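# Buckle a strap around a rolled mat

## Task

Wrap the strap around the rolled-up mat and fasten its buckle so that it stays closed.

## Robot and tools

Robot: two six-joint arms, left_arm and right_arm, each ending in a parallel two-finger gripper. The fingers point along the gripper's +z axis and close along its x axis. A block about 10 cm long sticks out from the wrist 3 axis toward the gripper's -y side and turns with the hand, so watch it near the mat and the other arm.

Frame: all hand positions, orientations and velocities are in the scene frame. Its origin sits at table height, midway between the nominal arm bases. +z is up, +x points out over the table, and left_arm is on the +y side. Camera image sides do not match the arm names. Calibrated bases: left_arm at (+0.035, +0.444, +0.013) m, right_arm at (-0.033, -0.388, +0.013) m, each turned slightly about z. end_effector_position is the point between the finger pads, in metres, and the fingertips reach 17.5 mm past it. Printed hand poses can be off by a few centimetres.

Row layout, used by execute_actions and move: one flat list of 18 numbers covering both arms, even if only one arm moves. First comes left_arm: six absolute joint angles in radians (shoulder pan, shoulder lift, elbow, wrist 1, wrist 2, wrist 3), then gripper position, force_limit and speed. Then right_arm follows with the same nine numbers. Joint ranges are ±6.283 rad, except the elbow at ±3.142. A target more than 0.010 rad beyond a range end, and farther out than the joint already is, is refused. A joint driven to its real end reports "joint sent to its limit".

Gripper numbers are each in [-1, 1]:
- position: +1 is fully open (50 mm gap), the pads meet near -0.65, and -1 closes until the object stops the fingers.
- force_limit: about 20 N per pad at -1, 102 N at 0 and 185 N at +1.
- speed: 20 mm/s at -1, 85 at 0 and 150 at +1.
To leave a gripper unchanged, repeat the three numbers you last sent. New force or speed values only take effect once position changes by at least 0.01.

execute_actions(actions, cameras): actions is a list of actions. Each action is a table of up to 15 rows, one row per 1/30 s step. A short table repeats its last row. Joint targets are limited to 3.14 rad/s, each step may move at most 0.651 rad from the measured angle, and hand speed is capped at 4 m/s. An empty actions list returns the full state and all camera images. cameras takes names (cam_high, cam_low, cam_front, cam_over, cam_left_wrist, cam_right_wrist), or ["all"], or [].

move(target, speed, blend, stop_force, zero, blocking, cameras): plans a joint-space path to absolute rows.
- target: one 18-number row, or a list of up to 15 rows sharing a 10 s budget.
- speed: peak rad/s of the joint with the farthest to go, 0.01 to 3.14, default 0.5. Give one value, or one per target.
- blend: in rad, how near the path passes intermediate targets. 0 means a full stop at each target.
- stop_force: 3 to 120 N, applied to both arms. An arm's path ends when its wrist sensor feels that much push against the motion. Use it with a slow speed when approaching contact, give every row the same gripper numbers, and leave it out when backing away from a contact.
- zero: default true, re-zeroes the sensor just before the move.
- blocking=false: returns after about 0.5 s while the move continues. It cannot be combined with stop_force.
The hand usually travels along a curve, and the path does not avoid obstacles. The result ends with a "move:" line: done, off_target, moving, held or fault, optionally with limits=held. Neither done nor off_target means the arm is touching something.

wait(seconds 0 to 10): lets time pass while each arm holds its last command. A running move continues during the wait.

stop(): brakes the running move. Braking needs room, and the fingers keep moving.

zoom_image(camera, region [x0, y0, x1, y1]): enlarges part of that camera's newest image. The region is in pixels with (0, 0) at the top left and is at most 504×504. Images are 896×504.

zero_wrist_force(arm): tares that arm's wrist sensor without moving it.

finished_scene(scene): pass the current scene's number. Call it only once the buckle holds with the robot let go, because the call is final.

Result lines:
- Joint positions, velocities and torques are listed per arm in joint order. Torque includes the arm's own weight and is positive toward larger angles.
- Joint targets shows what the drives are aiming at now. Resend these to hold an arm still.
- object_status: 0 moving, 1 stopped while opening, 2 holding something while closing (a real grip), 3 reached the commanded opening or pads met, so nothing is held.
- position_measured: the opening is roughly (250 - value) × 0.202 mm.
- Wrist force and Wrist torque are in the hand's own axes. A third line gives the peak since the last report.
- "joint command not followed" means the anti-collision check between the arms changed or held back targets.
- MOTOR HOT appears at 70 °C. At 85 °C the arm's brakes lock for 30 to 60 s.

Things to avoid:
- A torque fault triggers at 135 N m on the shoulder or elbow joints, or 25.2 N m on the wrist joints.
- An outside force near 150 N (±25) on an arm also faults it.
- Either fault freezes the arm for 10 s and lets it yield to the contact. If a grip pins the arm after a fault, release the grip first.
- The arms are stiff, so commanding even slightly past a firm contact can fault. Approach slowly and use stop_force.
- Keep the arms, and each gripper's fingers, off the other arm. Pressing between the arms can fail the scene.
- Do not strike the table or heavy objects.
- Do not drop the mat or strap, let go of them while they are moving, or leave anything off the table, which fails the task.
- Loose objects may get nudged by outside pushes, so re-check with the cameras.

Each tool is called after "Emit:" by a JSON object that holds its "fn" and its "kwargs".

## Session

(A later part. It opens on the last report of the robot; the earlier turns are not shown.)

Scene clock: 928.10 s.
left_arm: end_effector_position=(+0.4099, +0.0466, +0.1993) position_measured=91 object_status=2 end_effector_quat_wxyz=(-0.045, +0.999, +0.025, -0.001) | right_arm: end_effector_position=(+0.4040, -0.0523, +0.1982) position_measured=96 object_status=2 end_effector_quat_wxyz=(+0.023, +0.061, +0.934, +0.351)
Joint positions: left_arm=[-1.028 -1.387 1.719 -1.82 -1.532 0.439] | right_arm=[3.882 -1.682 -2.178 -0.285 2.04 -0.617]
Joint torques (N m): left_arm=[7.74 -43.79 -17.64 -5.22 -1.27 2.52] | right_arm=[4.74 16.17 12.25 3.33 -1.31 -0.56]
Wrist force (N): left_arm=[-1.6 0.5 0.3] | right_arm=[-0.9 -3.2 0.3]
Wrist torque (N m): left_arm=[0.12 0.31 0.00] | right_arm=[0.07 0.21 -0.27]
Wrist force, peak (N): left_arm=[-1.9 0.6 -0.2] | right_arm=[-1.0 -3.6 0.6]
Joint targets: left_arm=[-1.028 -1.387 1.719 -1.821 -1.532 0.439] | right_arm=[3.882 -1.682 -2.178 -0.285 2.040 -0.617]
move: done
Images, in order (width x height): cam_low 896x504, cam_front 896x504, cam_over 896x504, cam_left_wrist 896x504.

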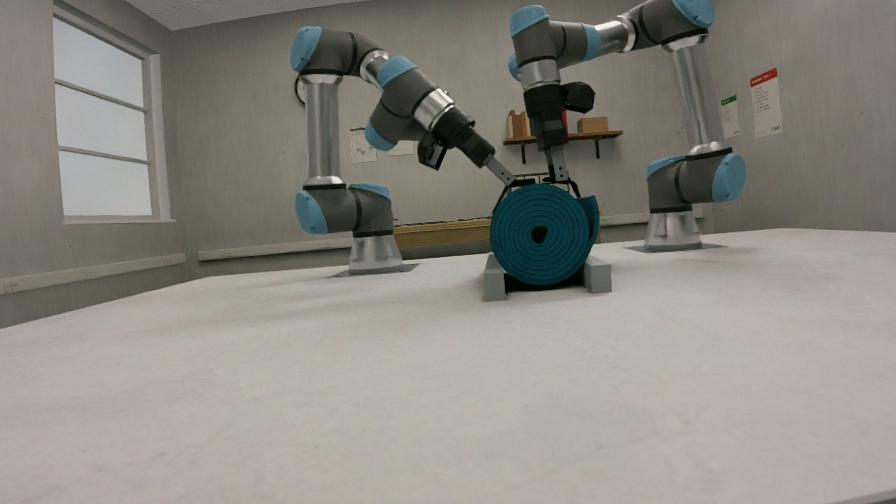

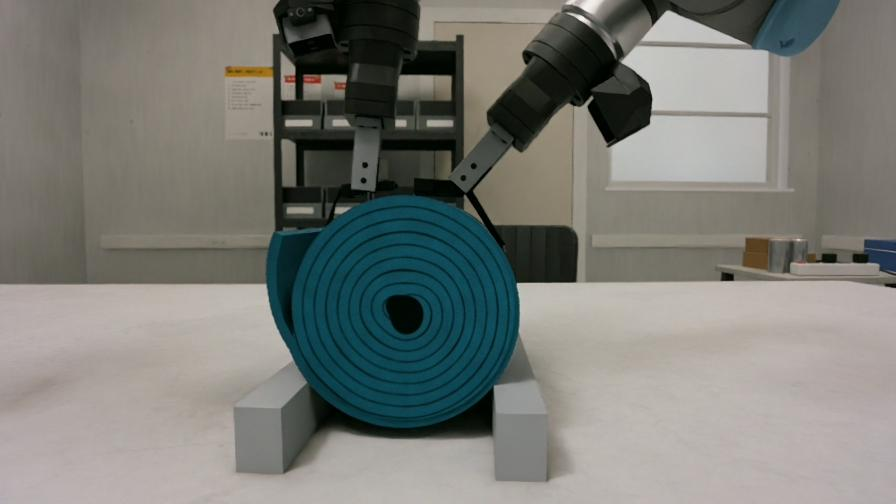

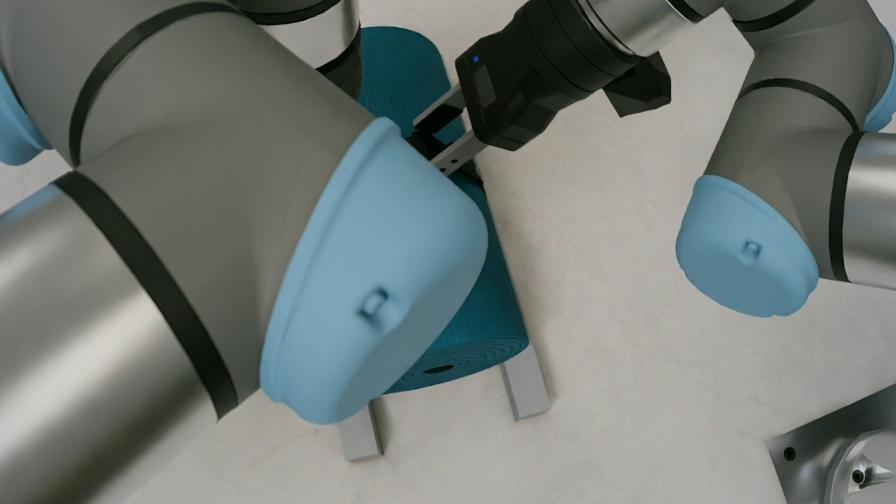

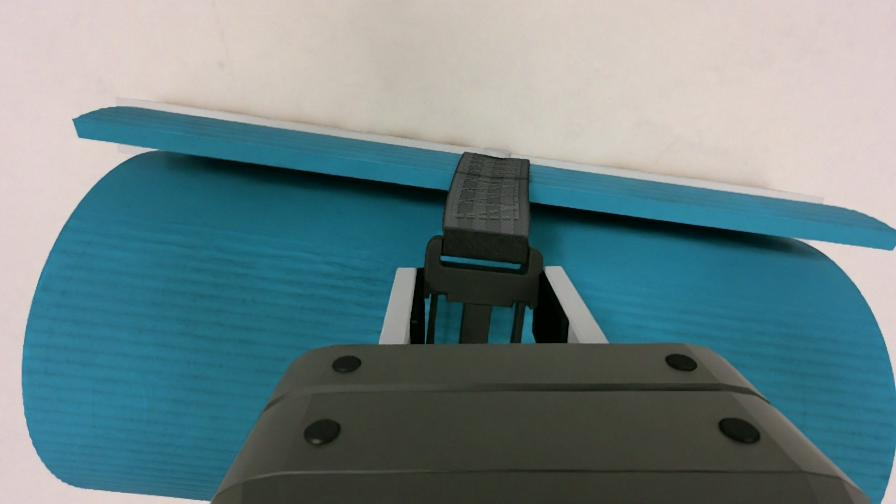

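Emit:
{"fn": "move", "kwargs": {"target": [-1.0387,-1.3636,1.6935,-1.8188,-1.5333,0.4285,-1,0.3,-1, 3.8818,-1.6822,-2.1775,-0.2851,2.0399,-0.6169,-1,0.1,-1], "speed": 0.1, "stop_force": 10, "cameras": ["cam_front","cam_low"]}}

Emit:
{"fn": "zoom_image", "kwargs": {"camera": "cam_front", "region": [350, 150, 480, 220]}}

Emit:
{"fn": "zoom_image", "kwargs": {"camera": "cam_low", "region": [500, 160, 580, 200]}}

Emit:
{"fn": "move", "kwargs": {"target": [-1.0667,-1.2997,1.6122,-1.8004,-1.5356,0.4008,-1,0.3,-1, 3.8818,-1.6822,-2.1775,-0.2851,2.0399,-0.6169,-1,0.1,-1], "speed": 0.04, "stop_force": 14, "cameras": ["cam_front","cam_low","cam_right_wrist"]}}

Emit:
{"fn": "zoom_image", "kwargs": {"camera": "cam_front", "region": [350, 150, 480, 220]}}

Emit:
{"fn": "zoom_image", "kwargs": {"camera": "cam_low", "region": [500, 160, 580, 200]}}

Scene clock: 945.80 s.
left_arm: end_effector_position=(+0.4100, +0.0337, +0.1978) position_measured=91 object_status=2 end_effector_quat_wxyz=(-0.045, +0.999, +0.025, -0.001) | right_arm: end_effector_position=(+0.4040, -0.0523, +0.1982) position_measured=96 object_status=2 end_effector_quat_wxyz=(+0.023, +0.061, +0.934, +0.351)
Joint positions: left_arm=[-1.039 -1.364 1.694 -1.819 -1.533 0.428] | right_arm=[3.882 -1.682 -2.178 -0.285 2.04 -0.617]
Joint torques (N m): left_arm=[9.09 -45.3 -17.16 -3.03 -0.29 2.36] | right_arm=[4.46 16.52 12.41 3.32 -1.25 -0.43]
Wrist force (N): left_arm=[-1.5 0.2 0.7] | right_arm=[-0.8 -3.3 0.5]
Wrist torque (N m): left_arm=[0.12 0.31 0.08] | right_arm=[0.09 0.19 -0.28]
Wrist force, peak (N): left_arm=[-1.8 0.6 0.4] | right_arm=[-0.8 -3.7 0.5]
Joint targets: left_arm=[-1.039 -1.364 1.693 -1.819 -1.533 0.428] | right_arm=[3.882 -1.682 -2.178 -0.285 2.040 -0.617]
move: done
Images, in order (width x height): cam_low 896x504, cam_front 896x504.

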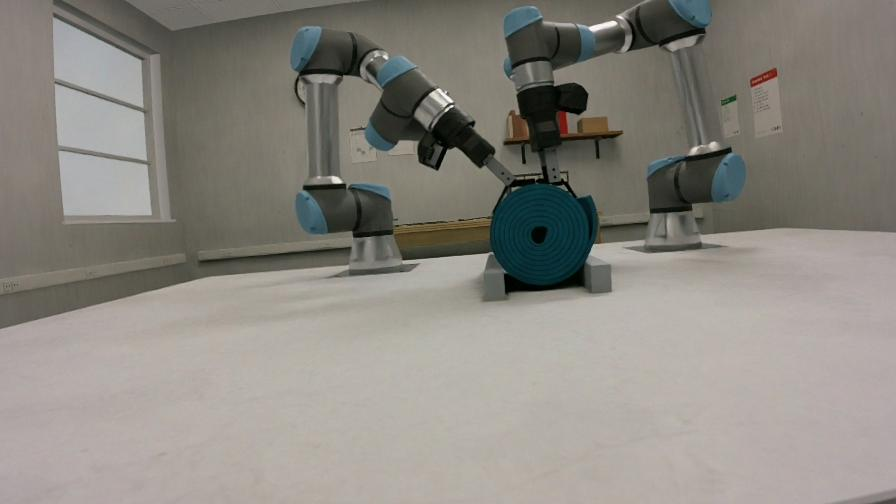

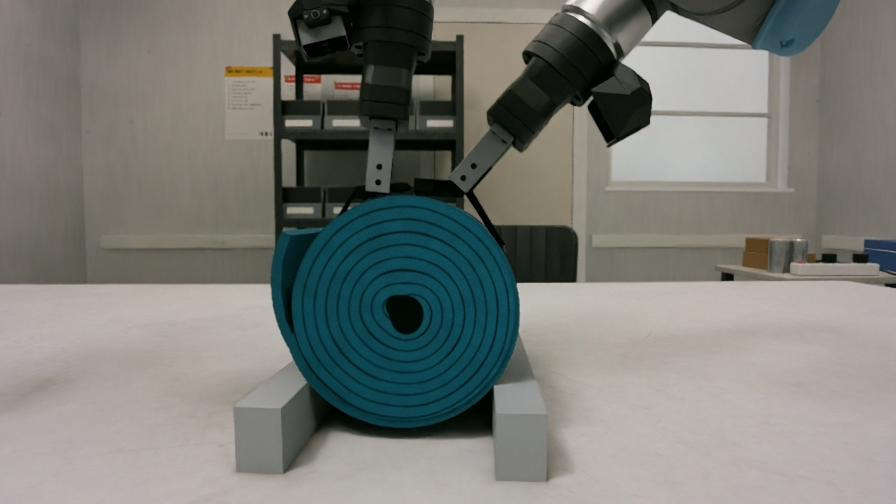

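Scaled by 3.877.

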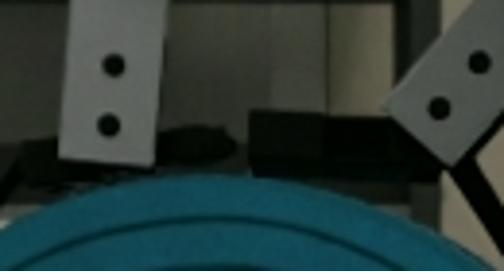

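Scaled by 6.300.

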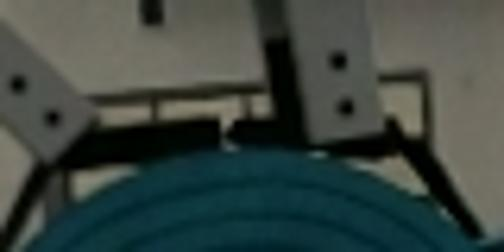

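Scene clock: 947.20 s.
left_arm: end_effector_position=(+0.4102, +0.0267, +0.1979) position_measured=91 object_status=2 end_effector_quat_wxyz=(-0.045, +0.999, +0.025, -0.001) | right_arm: end_effector_position=(+0.4040, -0.0523, +0.1982) position_measured=96 object_status=2 end_effector_quat_wxyz=(+0.023, +0.061, +0.934, +0.351)
Joint positions: left_arm=[-1.044 -1.351 1.678 -1.815 -1.534 0.423] | right_arm=[3.882 -1.682 -2.178 -0.285 2.04 -0.617]
Joint torques (N m): left_arm=[3.89 -45.83 -27.75 -7.83 -2.74 2.48] | right_arm=[4.93 16.41 33.55 6.9 5.35 -0.55]
Wrist force (N): left_arm=[-0.1 -11.4 2.4] | right_arm=[-1.2 -12.3 -7.0]
Wrist torque (N m): left_arm=[0.03 0.28 0.05] | right_arm=[-0.11 0.16 -0.29]
Wrist force, peak (N): left_arm=[1.0 -20.5 3.0] | right_arm=[-1.7 -19.2 -13.1]
Joint targets: left_arm=[-1.044 -1.351 1.678 -1.815 -1.534 0.423] | right_arm=[3.882 -1.682 -2.178 -0.285 2.040 -0.617]
move: contact (left_arm); left_arm: the elbow is farthest, 0.065 rad from its target
Images, in order (width x height): cam_low 896x504, cam_front 896x504, cam_right_wrist 896x504.

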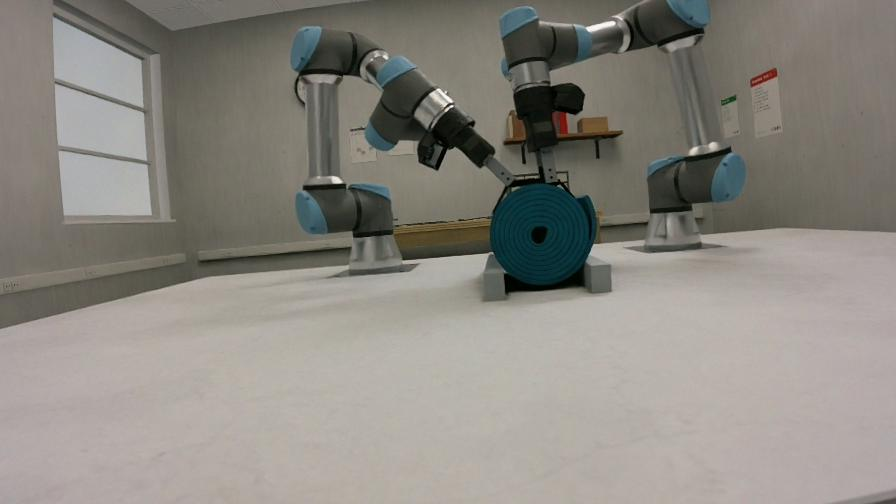

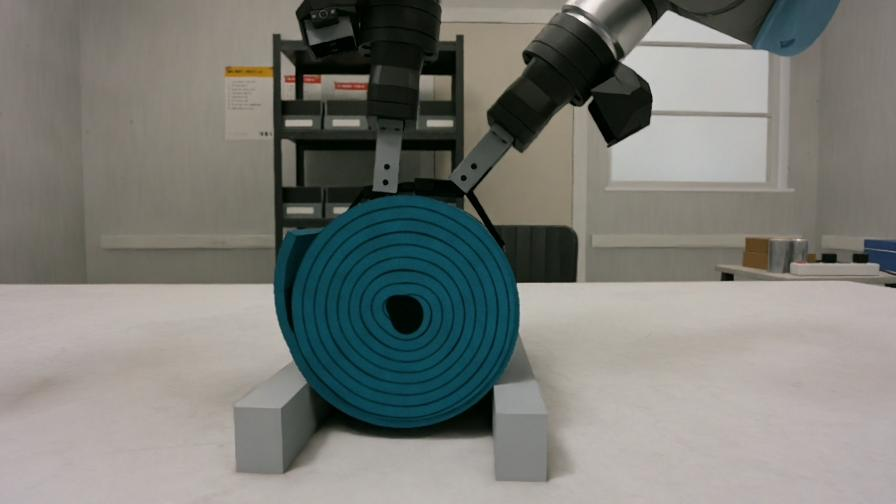

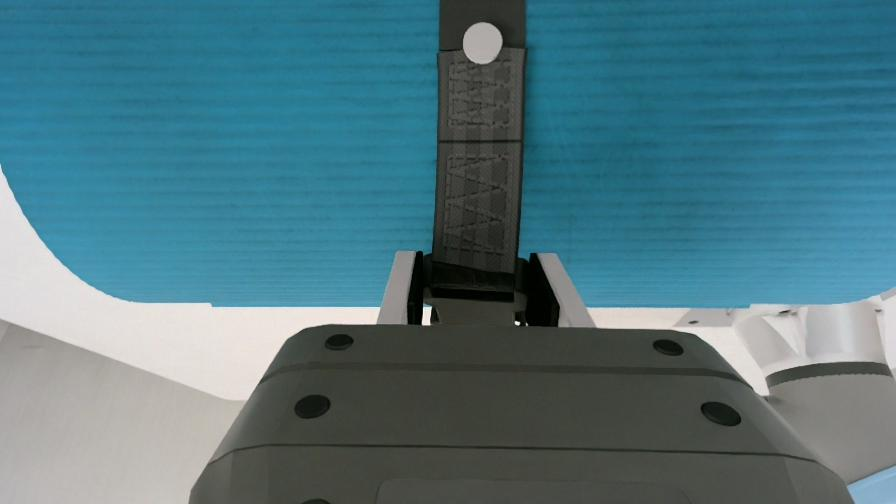

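Scaled by 3.877.

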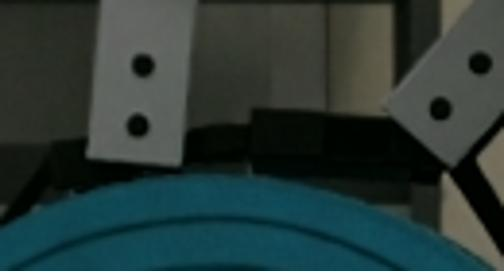

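Scaled by 6.300.

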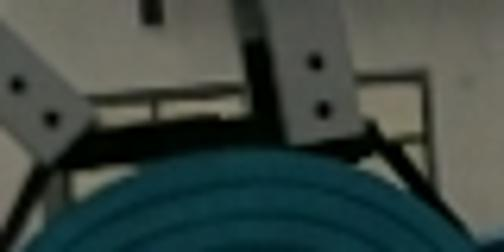

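Emit:
{"fn": "move", "kwargs": {"target": [-1.0667,-1.2997,1.6122,-1.8004,-1.5356,0.4008,-1,0.3,-1, 3.8818,-1.6822,-2.1775,-0.2851,2.0399,-0.6169,-1,0.1,-1], "speed": 0.03, "stop_force": 32, "zero": false, "cameras": ["cam_front","cam_low"]}}

Emit:
{"fn": "zoom_image", "kwargs": {"camera": "cam_front", "region": [350, 150, 480, 220]}}

Emit:
{"fn": "zoom_image", "kwargs": {"camera": "cam_low", "region": [500, 160, 580, 200]}}

Scene clock: 954.27 s.
left_arm: end_effector_position=(+0.4103, +0.0239, +0.1980) position_measured=91 object_status=2 end_effector_quat_wxyz=(-0.045, +0.999, +0.025, -0.001) | right_arm: end_effector_position=(+0.4040, -0.0523, +0.1982) position_measured=96 object_status=2 end_effector_quat_wxyz=(+0.023, +0.061, +0.934, +0.351)
Joint positions: left_arm=[-1.046 -1.346 1.671 -1.813 -1.534 0.421] | right_arm=[3.882 -1.682 -2.178 -0.285 2.04 -0.617]
Joint torques (N m): left_arm=[0.12 -45.8 -25.56 -10.66 -1.71 2.2] | right_arm=[13.95 17.06 33.99 8.08 5.09 -0.53]
Wrist force (N): left_arm=[0.3 -24.4 2.6] | right_arm=[-3.3 -21.5 -14.5]
Wrist torque (N m): left_arm=[-0.17 0.14 0.19] | right_arm=[-0.13 0.16 -0.41]
Wrist force, peak (N): left_arm=[1.4 -34.1 3.5] | right_arm=[-4.1 -27.1 -20.7]
Joint targets: left_arm=[-1.046 -1.346 1.671 -1.813 -1.534 0.421] | right_arm=[3.882 -1.682 -2.178 -0.285 2.040 -0.617]
move: contact (left_arm); left_arm: the elbow is farthest, 0.059 rad from its target
Images, in order (width x height): cam_low 896x504, cam_front 896x504.

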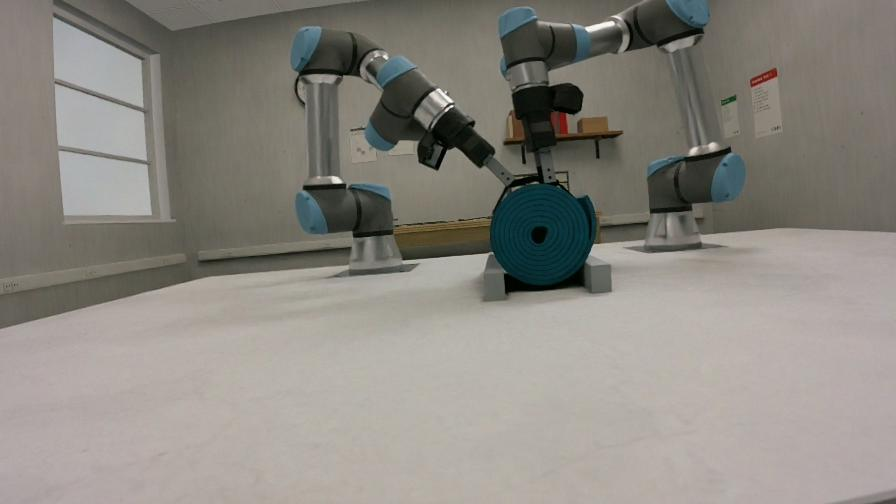

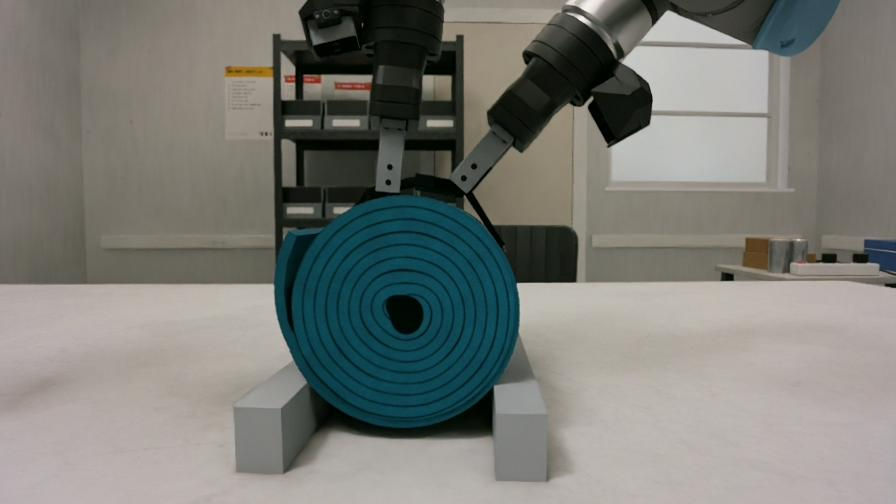

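Scaled by 3.877.

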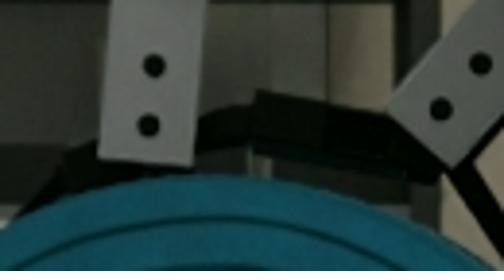

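Scaled by 6.300.

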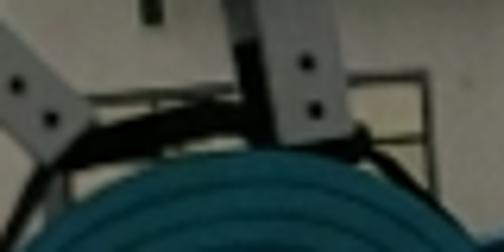

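Emit:
{"fn": "move", "kwargs": {"target": [-1.0279,-1.3874,1.7186,-1.8205,-1.5325,0.4388,-1,0.3,-1, 3.8818,-1.6822,-2.1775,-0.2851,2.0399,-0.6169,-1,0.1,-1], "speed": 0.15, "cameras": ["cam_front","cam_over","cam_low","cam_left_wrist"]}}

Emit:
{"fn": "zoom_image", "kwargs": {"camera": "cam_front", "region": [350, 150, 480, 220]}}

Emit:
{"fn": "zoom_image", "kwargs": {"camera": "cam_low", "region": [500, 160, 580, 200]}}

Emit:
{"fn": "zoom_image", "kwargs": {"camera": "cam_left_wrist", "region": [330, 150, 630, 400]}}

Scene clock: 967.47 s.
left_arm: end_effector_position=(+0.4100, +0.0468, +0.1994) position_measured=91 object_status=2 end_effector_quat_wxyz=(-0.045, +0.999, +0.025, -0.001) end_effector_velocity=(+0.000, -0.003, -0.001) end_effector_angular_velocity=(+0.000, +0.001, -0.003) | right_arm: end_effector_position=(+0.4040, -0.0523, +0.1983) position_measured=96 object_status=2 end_effector_quat_wxyz=(+0.023, +0.061, +0.934, +0.351)
Joint positions: left_arm=[-1.028 -1.388 1.719 -1.821 -1.532 0.439] | right_arm=[3.882 -1.682 -2.177 -0.285 2.04 -0.617]
Joint velocities: left_arm=[-0.002 0.006 -0.005 0 0 0.001] | right_arm=[within noise]
Joint torques (N m): left_arm=[-7.03 -25.64 -29.96 -3.39 1.46 -2.21] | right_arm=[-6.45 17.21 22.16 3.21 0.06 -0.48]
Wrist force (N): left_arm=[-1.3 0.6 0.0] | right_arm=[0.0 -3.7 0.3]
Wrist torque (N m): left_arm=[0.13 0.23 -0.05] | right_arm=[-0.02 0.08 -0.27]
Wrist force, peak (N): left_arm=[-0.1 -24.9 2.5] | right_arm=[-3.4 -21.7 -14.9]
Joint targets: left_arm=[-1.028 -1.387 1.719 -1.821 -1.532 0.439] | right_arm=[3.882 -1.682 -2.178 -0.285 2.040 -0.617]
move: done
Images, in order (width x height): cam_low 896x504, cam_front 896x504, cam_over 896x504, cam_left_wrist 896x504.

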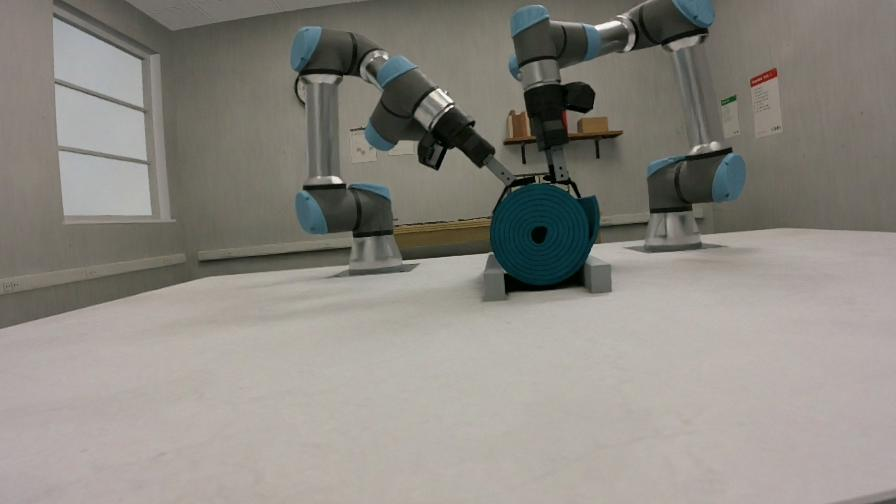

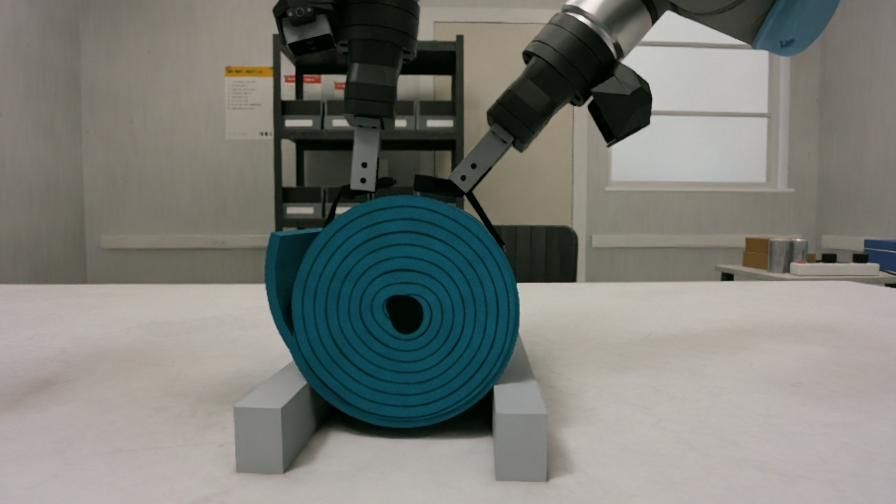

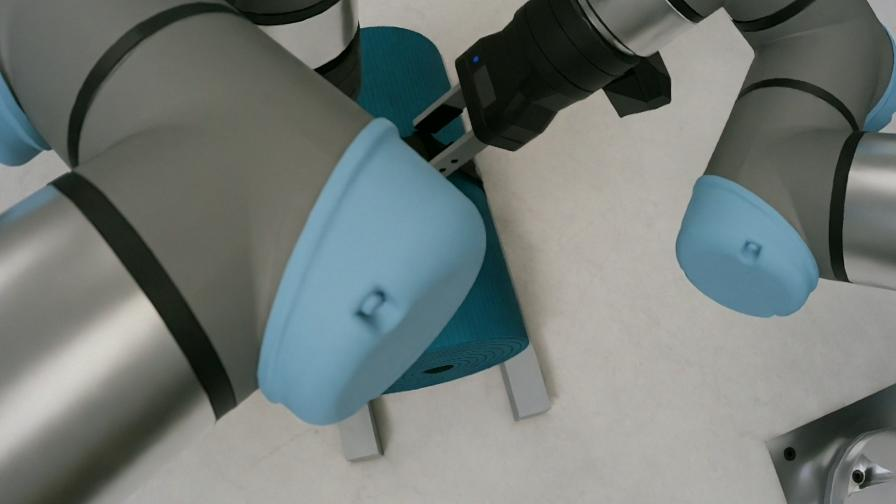

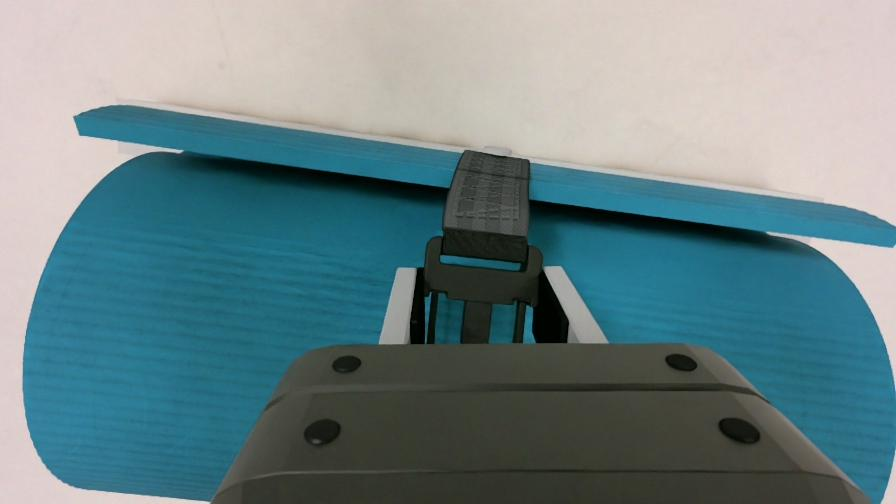

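Scaled by 3.877.

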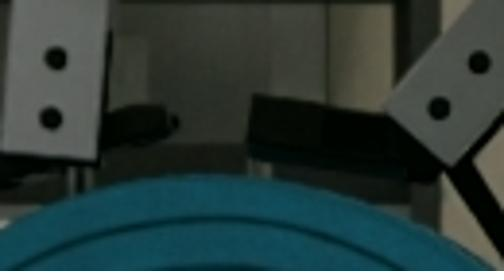

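Scaled by 6.300.

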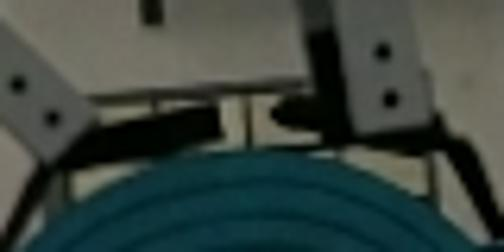

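Scaled by 1.680.

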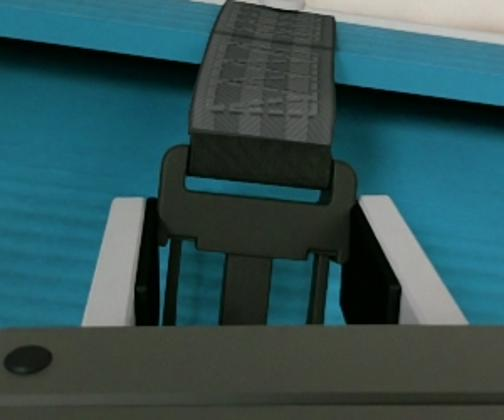

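Emit:
{"fn": "move", "kwargs": {"target": [-1.0686,-1.2789,1.5642,-1.5786,-1.4554,0.3842,-1,0.3,-1, 3.9357,-1.646,-2.0968,-0.5317,1.9153,-0.625,-1,0.1,-1], "speed": 0.15, "cameras": ["cam_front","cam_over","cam_low"]}}

Emit:
{"fn": "zoom_image", "kwargs": {"camera": "cam_front", "region": [350, 150, 480, 220]}}

Emit:
{"fn": "zoom_image", "kwargs": {"camera": "cam_low", "region": [500, 160, 580, 200]}}

Scene clock: 994.73 s.
left_arm: end_effector_position=(+0.4102, +0.0428, +0.1970) position_measured=91 object_status=2 end_effector_quat_wxyz=(-0.149, +0.988, +0.025, -0.004) | right_arm: end_effector_position=(+0.4039, -0.0523, +0.1988) position_measured=96 object_status=2 end_effector_quat_wxyz=(+0.018, +0.063, +0.960, +0.271)
Joint positions: left_arm=[-1.069 -1.279 1.564 -1.579 -1.455 0.384] | right_arm=[3.936 -1.646 -2.097 -0.532 1.915 -0.625]
Joint torques (N m): left_arm=[7.32 -48.51 -17.17 -4.28 -1.45 2.22] | right_arm=[-6.43 17.49 11.63 5.82 3.71 -0.51]
Wrist force (N): left_arm=[-1.3 0.8 0.1] | right_arm=[0.2 -2.3 0.7]
Wrist torque (N m): left_arm=[0.12 0.29 0.13] | right_arm=[0.01 -0.06 -0.14]
Wrist force, peak (N): left_arm=[-1.8 0.3 0.2] | right_arm=[-0.2 -3.9 0.4]
Joint targets: left_arm=[-1.069 -1.279 1.564 -1.579 -1.455 0.384] | right_arm=[3.936 -1.646 -2.097 -0.532 1.915 -0.625]
move: done
Images, in order (width x height): cam_low 896x504, cam_front 896x504, cam_over 896x504.

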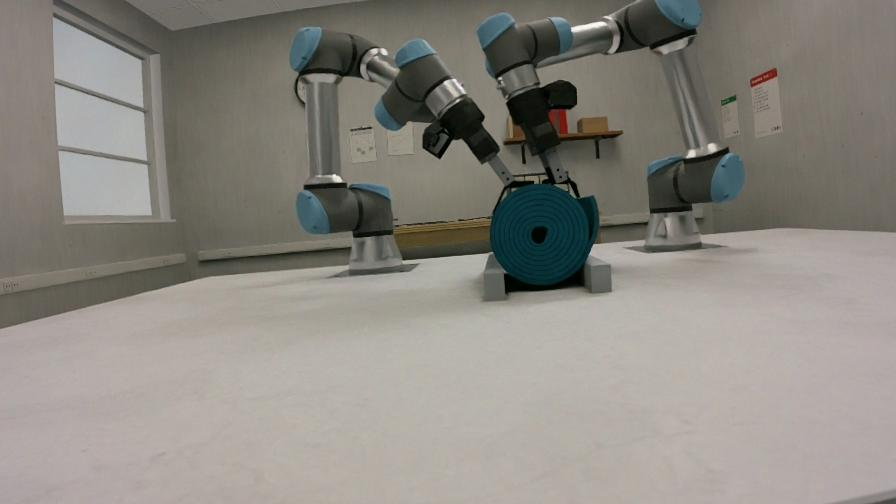

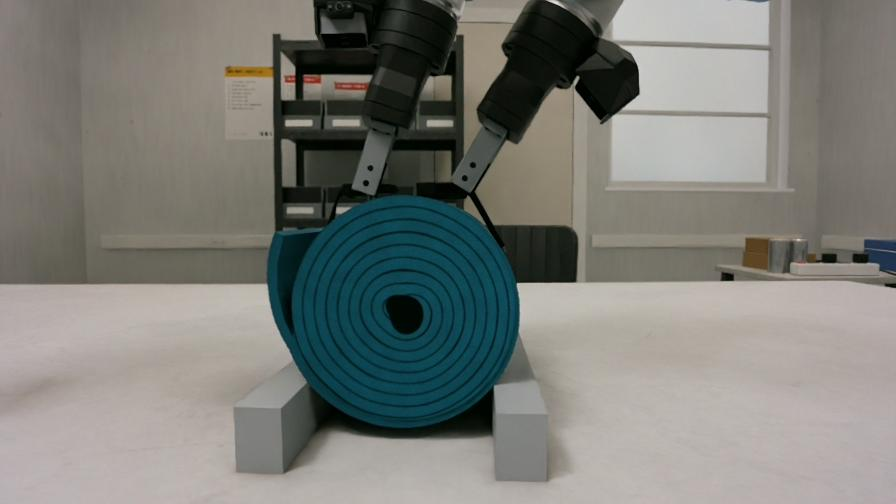

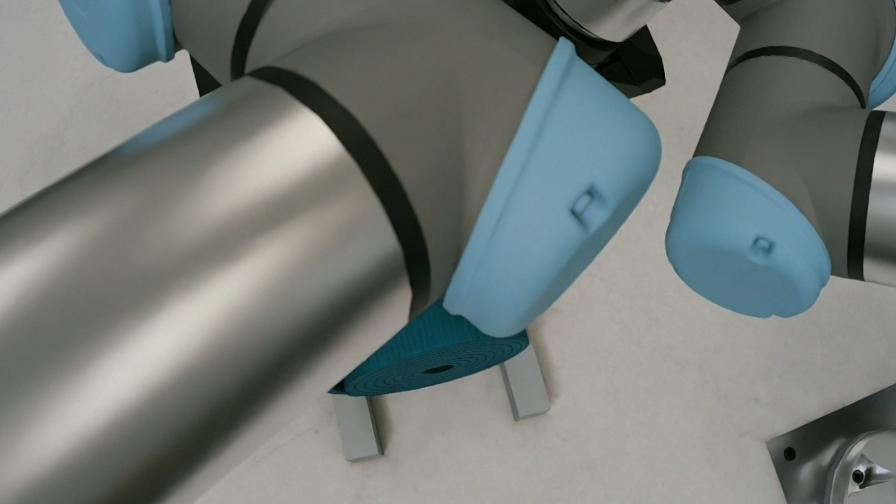

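Scaled by 3.877.

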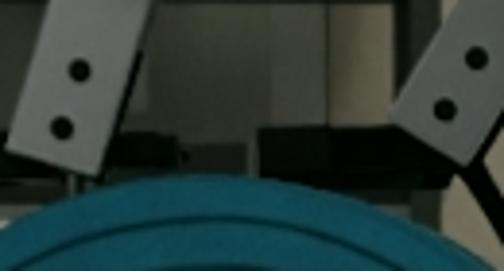

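Scaled by 6.300.

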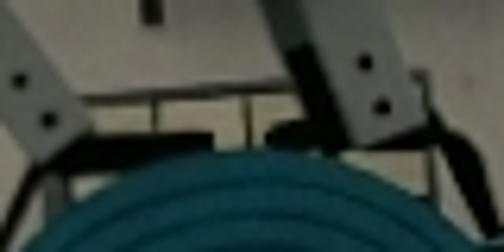

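Emit:
{"fn": "move", "kwargs": {"target": [[-1.0862,-1.233,1.5035,-1.5619,-1.4603,0.367,-1,0.3,-1, 3.9357,-1.646,-2.0968,-0.5317,1.9153,-0.625,-1,0.1,-1],[-1.1025,-1.1873,1.4386,-1.5409,-1.4648,0.3513,-1,0.3,-1, 3.9357,-1.646,-2.0968,-0.5317,1.9153,-0.625,-1,0.1,-1]], "speed": 0.05, "blend": 0.01, "stop_force": 30, "cameras": ["cam_front","cam_low"]}}

Emit:
{"fn": "zoom_image", "kwargs": {"camera": "cam_front", "region": [350, 150, 480, 220]}}

Emit:
{"fn": "zoom_image", "kwargs": {"camera": "cam_low", "region": [500, 160, 580, 200]}}

Scene clock: 1003.70 s.
left_arm: end_effector_position=(+0.4103, +0.0210, +0.1964) position_measured=91 object_status=2 end_effector_quat_wxyz=(-0.150, +0.988, +0.025, -0.004) | right_arm: end_effector_position=(+0.4038, -0.0524, +0.1986) position_measured=96 object_status=2 end_effector_quat_wxyz=(+0.018, +0.063, +0.960, +0.271)
Joint positions: left_arm=[-1.084 -1.238 1.511 -1.564 -1.46 0.369] | right_arm=[3.936 -1.646 -2.097 -0.532 1.915 -0.625]
Joint torques (N m): left_arm=[0.34 -51.36 -33.75 -5.43 -1.1 2.43] | right_arm=[13.58 16.95 37.7 6.58 3.36 0.86]
Wrist force (N): left_arm=[3.8 -19.5 7.8] | right_arm=[1.0 -20.4 -11.3]
Wrist torque (N m): left_arm=[0.01 0.29 0.08] | right_arm=[-0.16 0.06 -0.26]
Wrist force, peak (N): left_arm=[5.7 -32.4 11.8] | right_arm=[0.8 -29.8 -18.1]
Joint targets: left_arm=[-1.084 -1.238 1.511 -1.563 -1.460 0.369] | right_arm=[3.936 -1.646 -2.097 -0.532 1.915 -0.625]
move: contact (left_arm); path passed 0 of 2 targets; left_arm: the elbow is farthest, 0.072 rad from its target
Images, in order (width x height): cam_low 896x504, cam_front 896x504.

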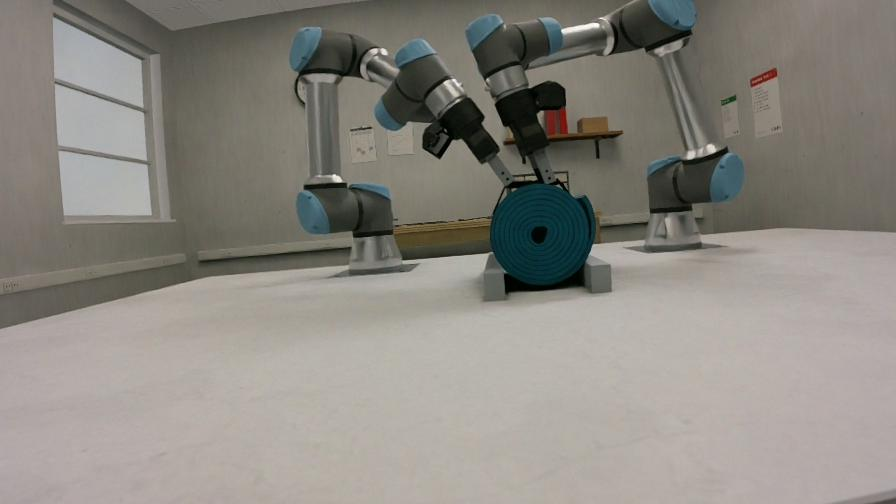

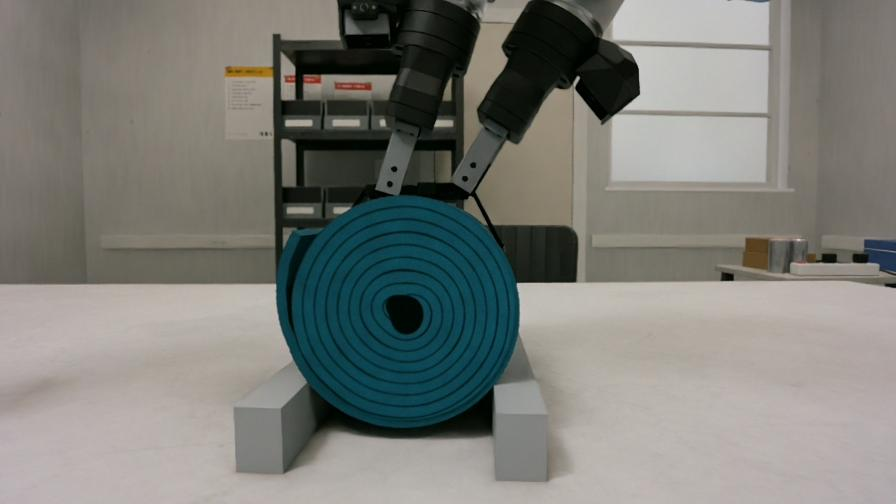

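Scaled by 3.877.

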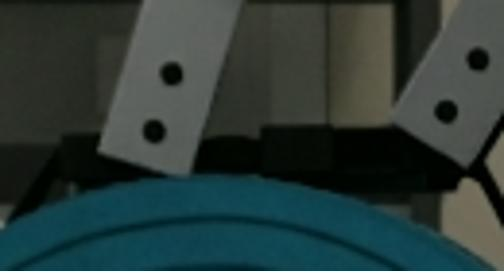

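Scaled by 6.300.

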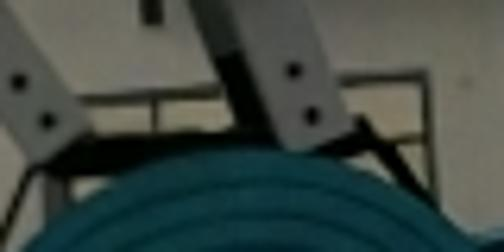

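Emit:
{"fn": "move", "kwargs": {"target": [[-1.0862,-1.233,1.5035,-1.5619,-1.4603,0.367,-1,0.3,-1, 3.9357,-1.646,-2.0968,-0.5317,1.9153,-0.625,-1,0.1,-1],[-1.1025,-1.1873,1.4386,-1.5409,-1.4648,0.3513,-1,0.3,-1, 3.9357,-1.646,-2.0968,-0.5317,1.9153,-0.625,-1,0.1,-1]], "speed": 0.03, "blend": 0.003, "stop_force": 55, "zero": false, "cameras": ["cam_front","cam_low"]}}

Emit:
{"fn": "zoom_image", "kwargs": {"camera": "cam_front", "region": [350, 150, 480, 220]}}

Emit:
{"fn": "zoom_image", "kwargs": {"camera": "cam_low", "region": [500, 160, 580, 200]}}

Scene clock: 1012.23 s.
left_arm: end_effector_position=(+0.4099, +0.0023, +0.1966) position_measured=91 object_status=2 end_effector_quat_wxyz=(-0.149, +0.988, +0.025, -0.004) | right_arm: end_effector_position=(+0.4038, -0.0524, +0.1986) position_measured=253 object_status=3 end_effector_quat_wxyz=(+0.018, +0.063, +0.960, +0.271)
Joint positions: left_arm=[-1.097 -1.204 1.462 -1.548 -1.464 0.357] | right_arm=[3.936 -1.646 -2.097 -0.532 1.915 -0.625]
Joint torques (N m): left_arm=[6.21 -50.09 -18.54 -0.36 0.08 -1.55] | right_arm=[-7.33 23.96 11.62 2.58 -2.07 0.76]
Wrist force (N): left_arm=[-1.2 -1.5 1.8] | right_arm=[-0.5 2.4 -0.9]
Wrist torque (N m): left_arm=[0.12 0.33 0.14] | right_arm=[0.35 0.09 -0.13]
Wrist force, peak (N): left_arm=[8.8 -49.6 17.1] | right_arm=[0.2 -44.8 -27.9]
Joint targets: left_arm=[-1.097 -1.204 1.462 -1.548 -1.464 0.357] | right_arm=[3.936 -1.646 -2.097 -0.532 1.915 -0.625]
move: held (left_arm; a check stopped the path); path passed 1 of 2 targets; limits=held; left_arm: the elbow is farthest, 0.023 rad from its target
joint command not followed: on one or more control steps a check withheld the commanded joint targets of the left arm, and it was not sent them on those steps.
cause: the commanded joint targets, or the way to them, would bring a part of the robot too close to another arm (this arm's gripper and the right arm's gripper, 6 mm apart when this arm was first held).
Images, in order (width x height): cam_low 896x504, cam_front 896x504.

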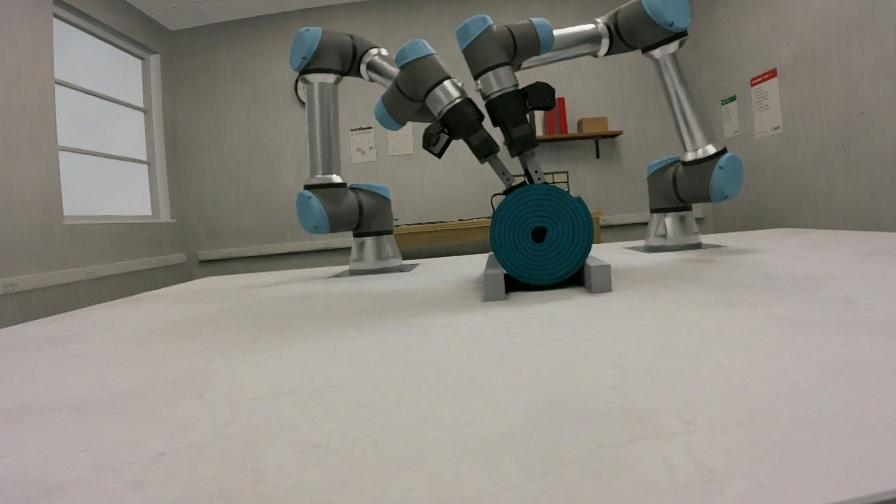

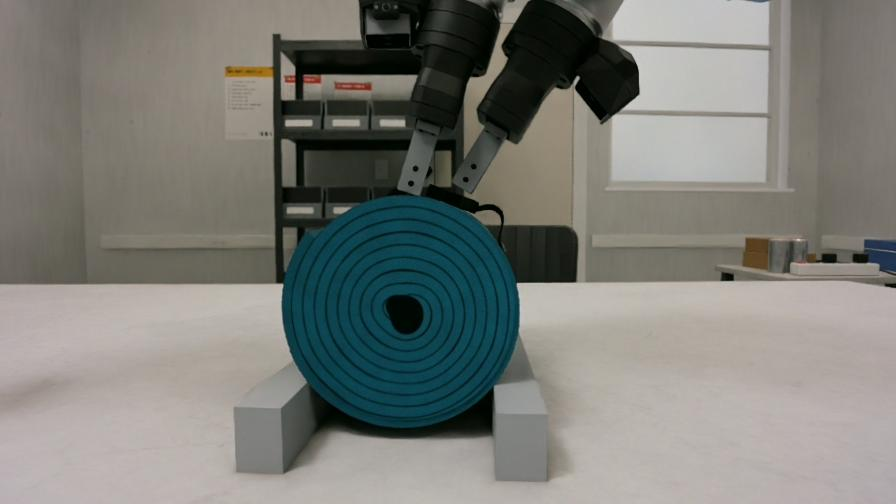

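Scaled by 3.877.

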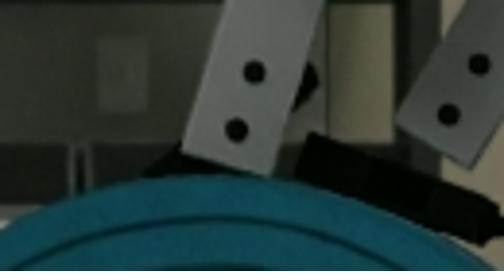

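Scaled by 6.300.

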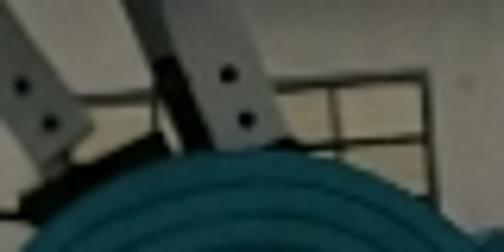

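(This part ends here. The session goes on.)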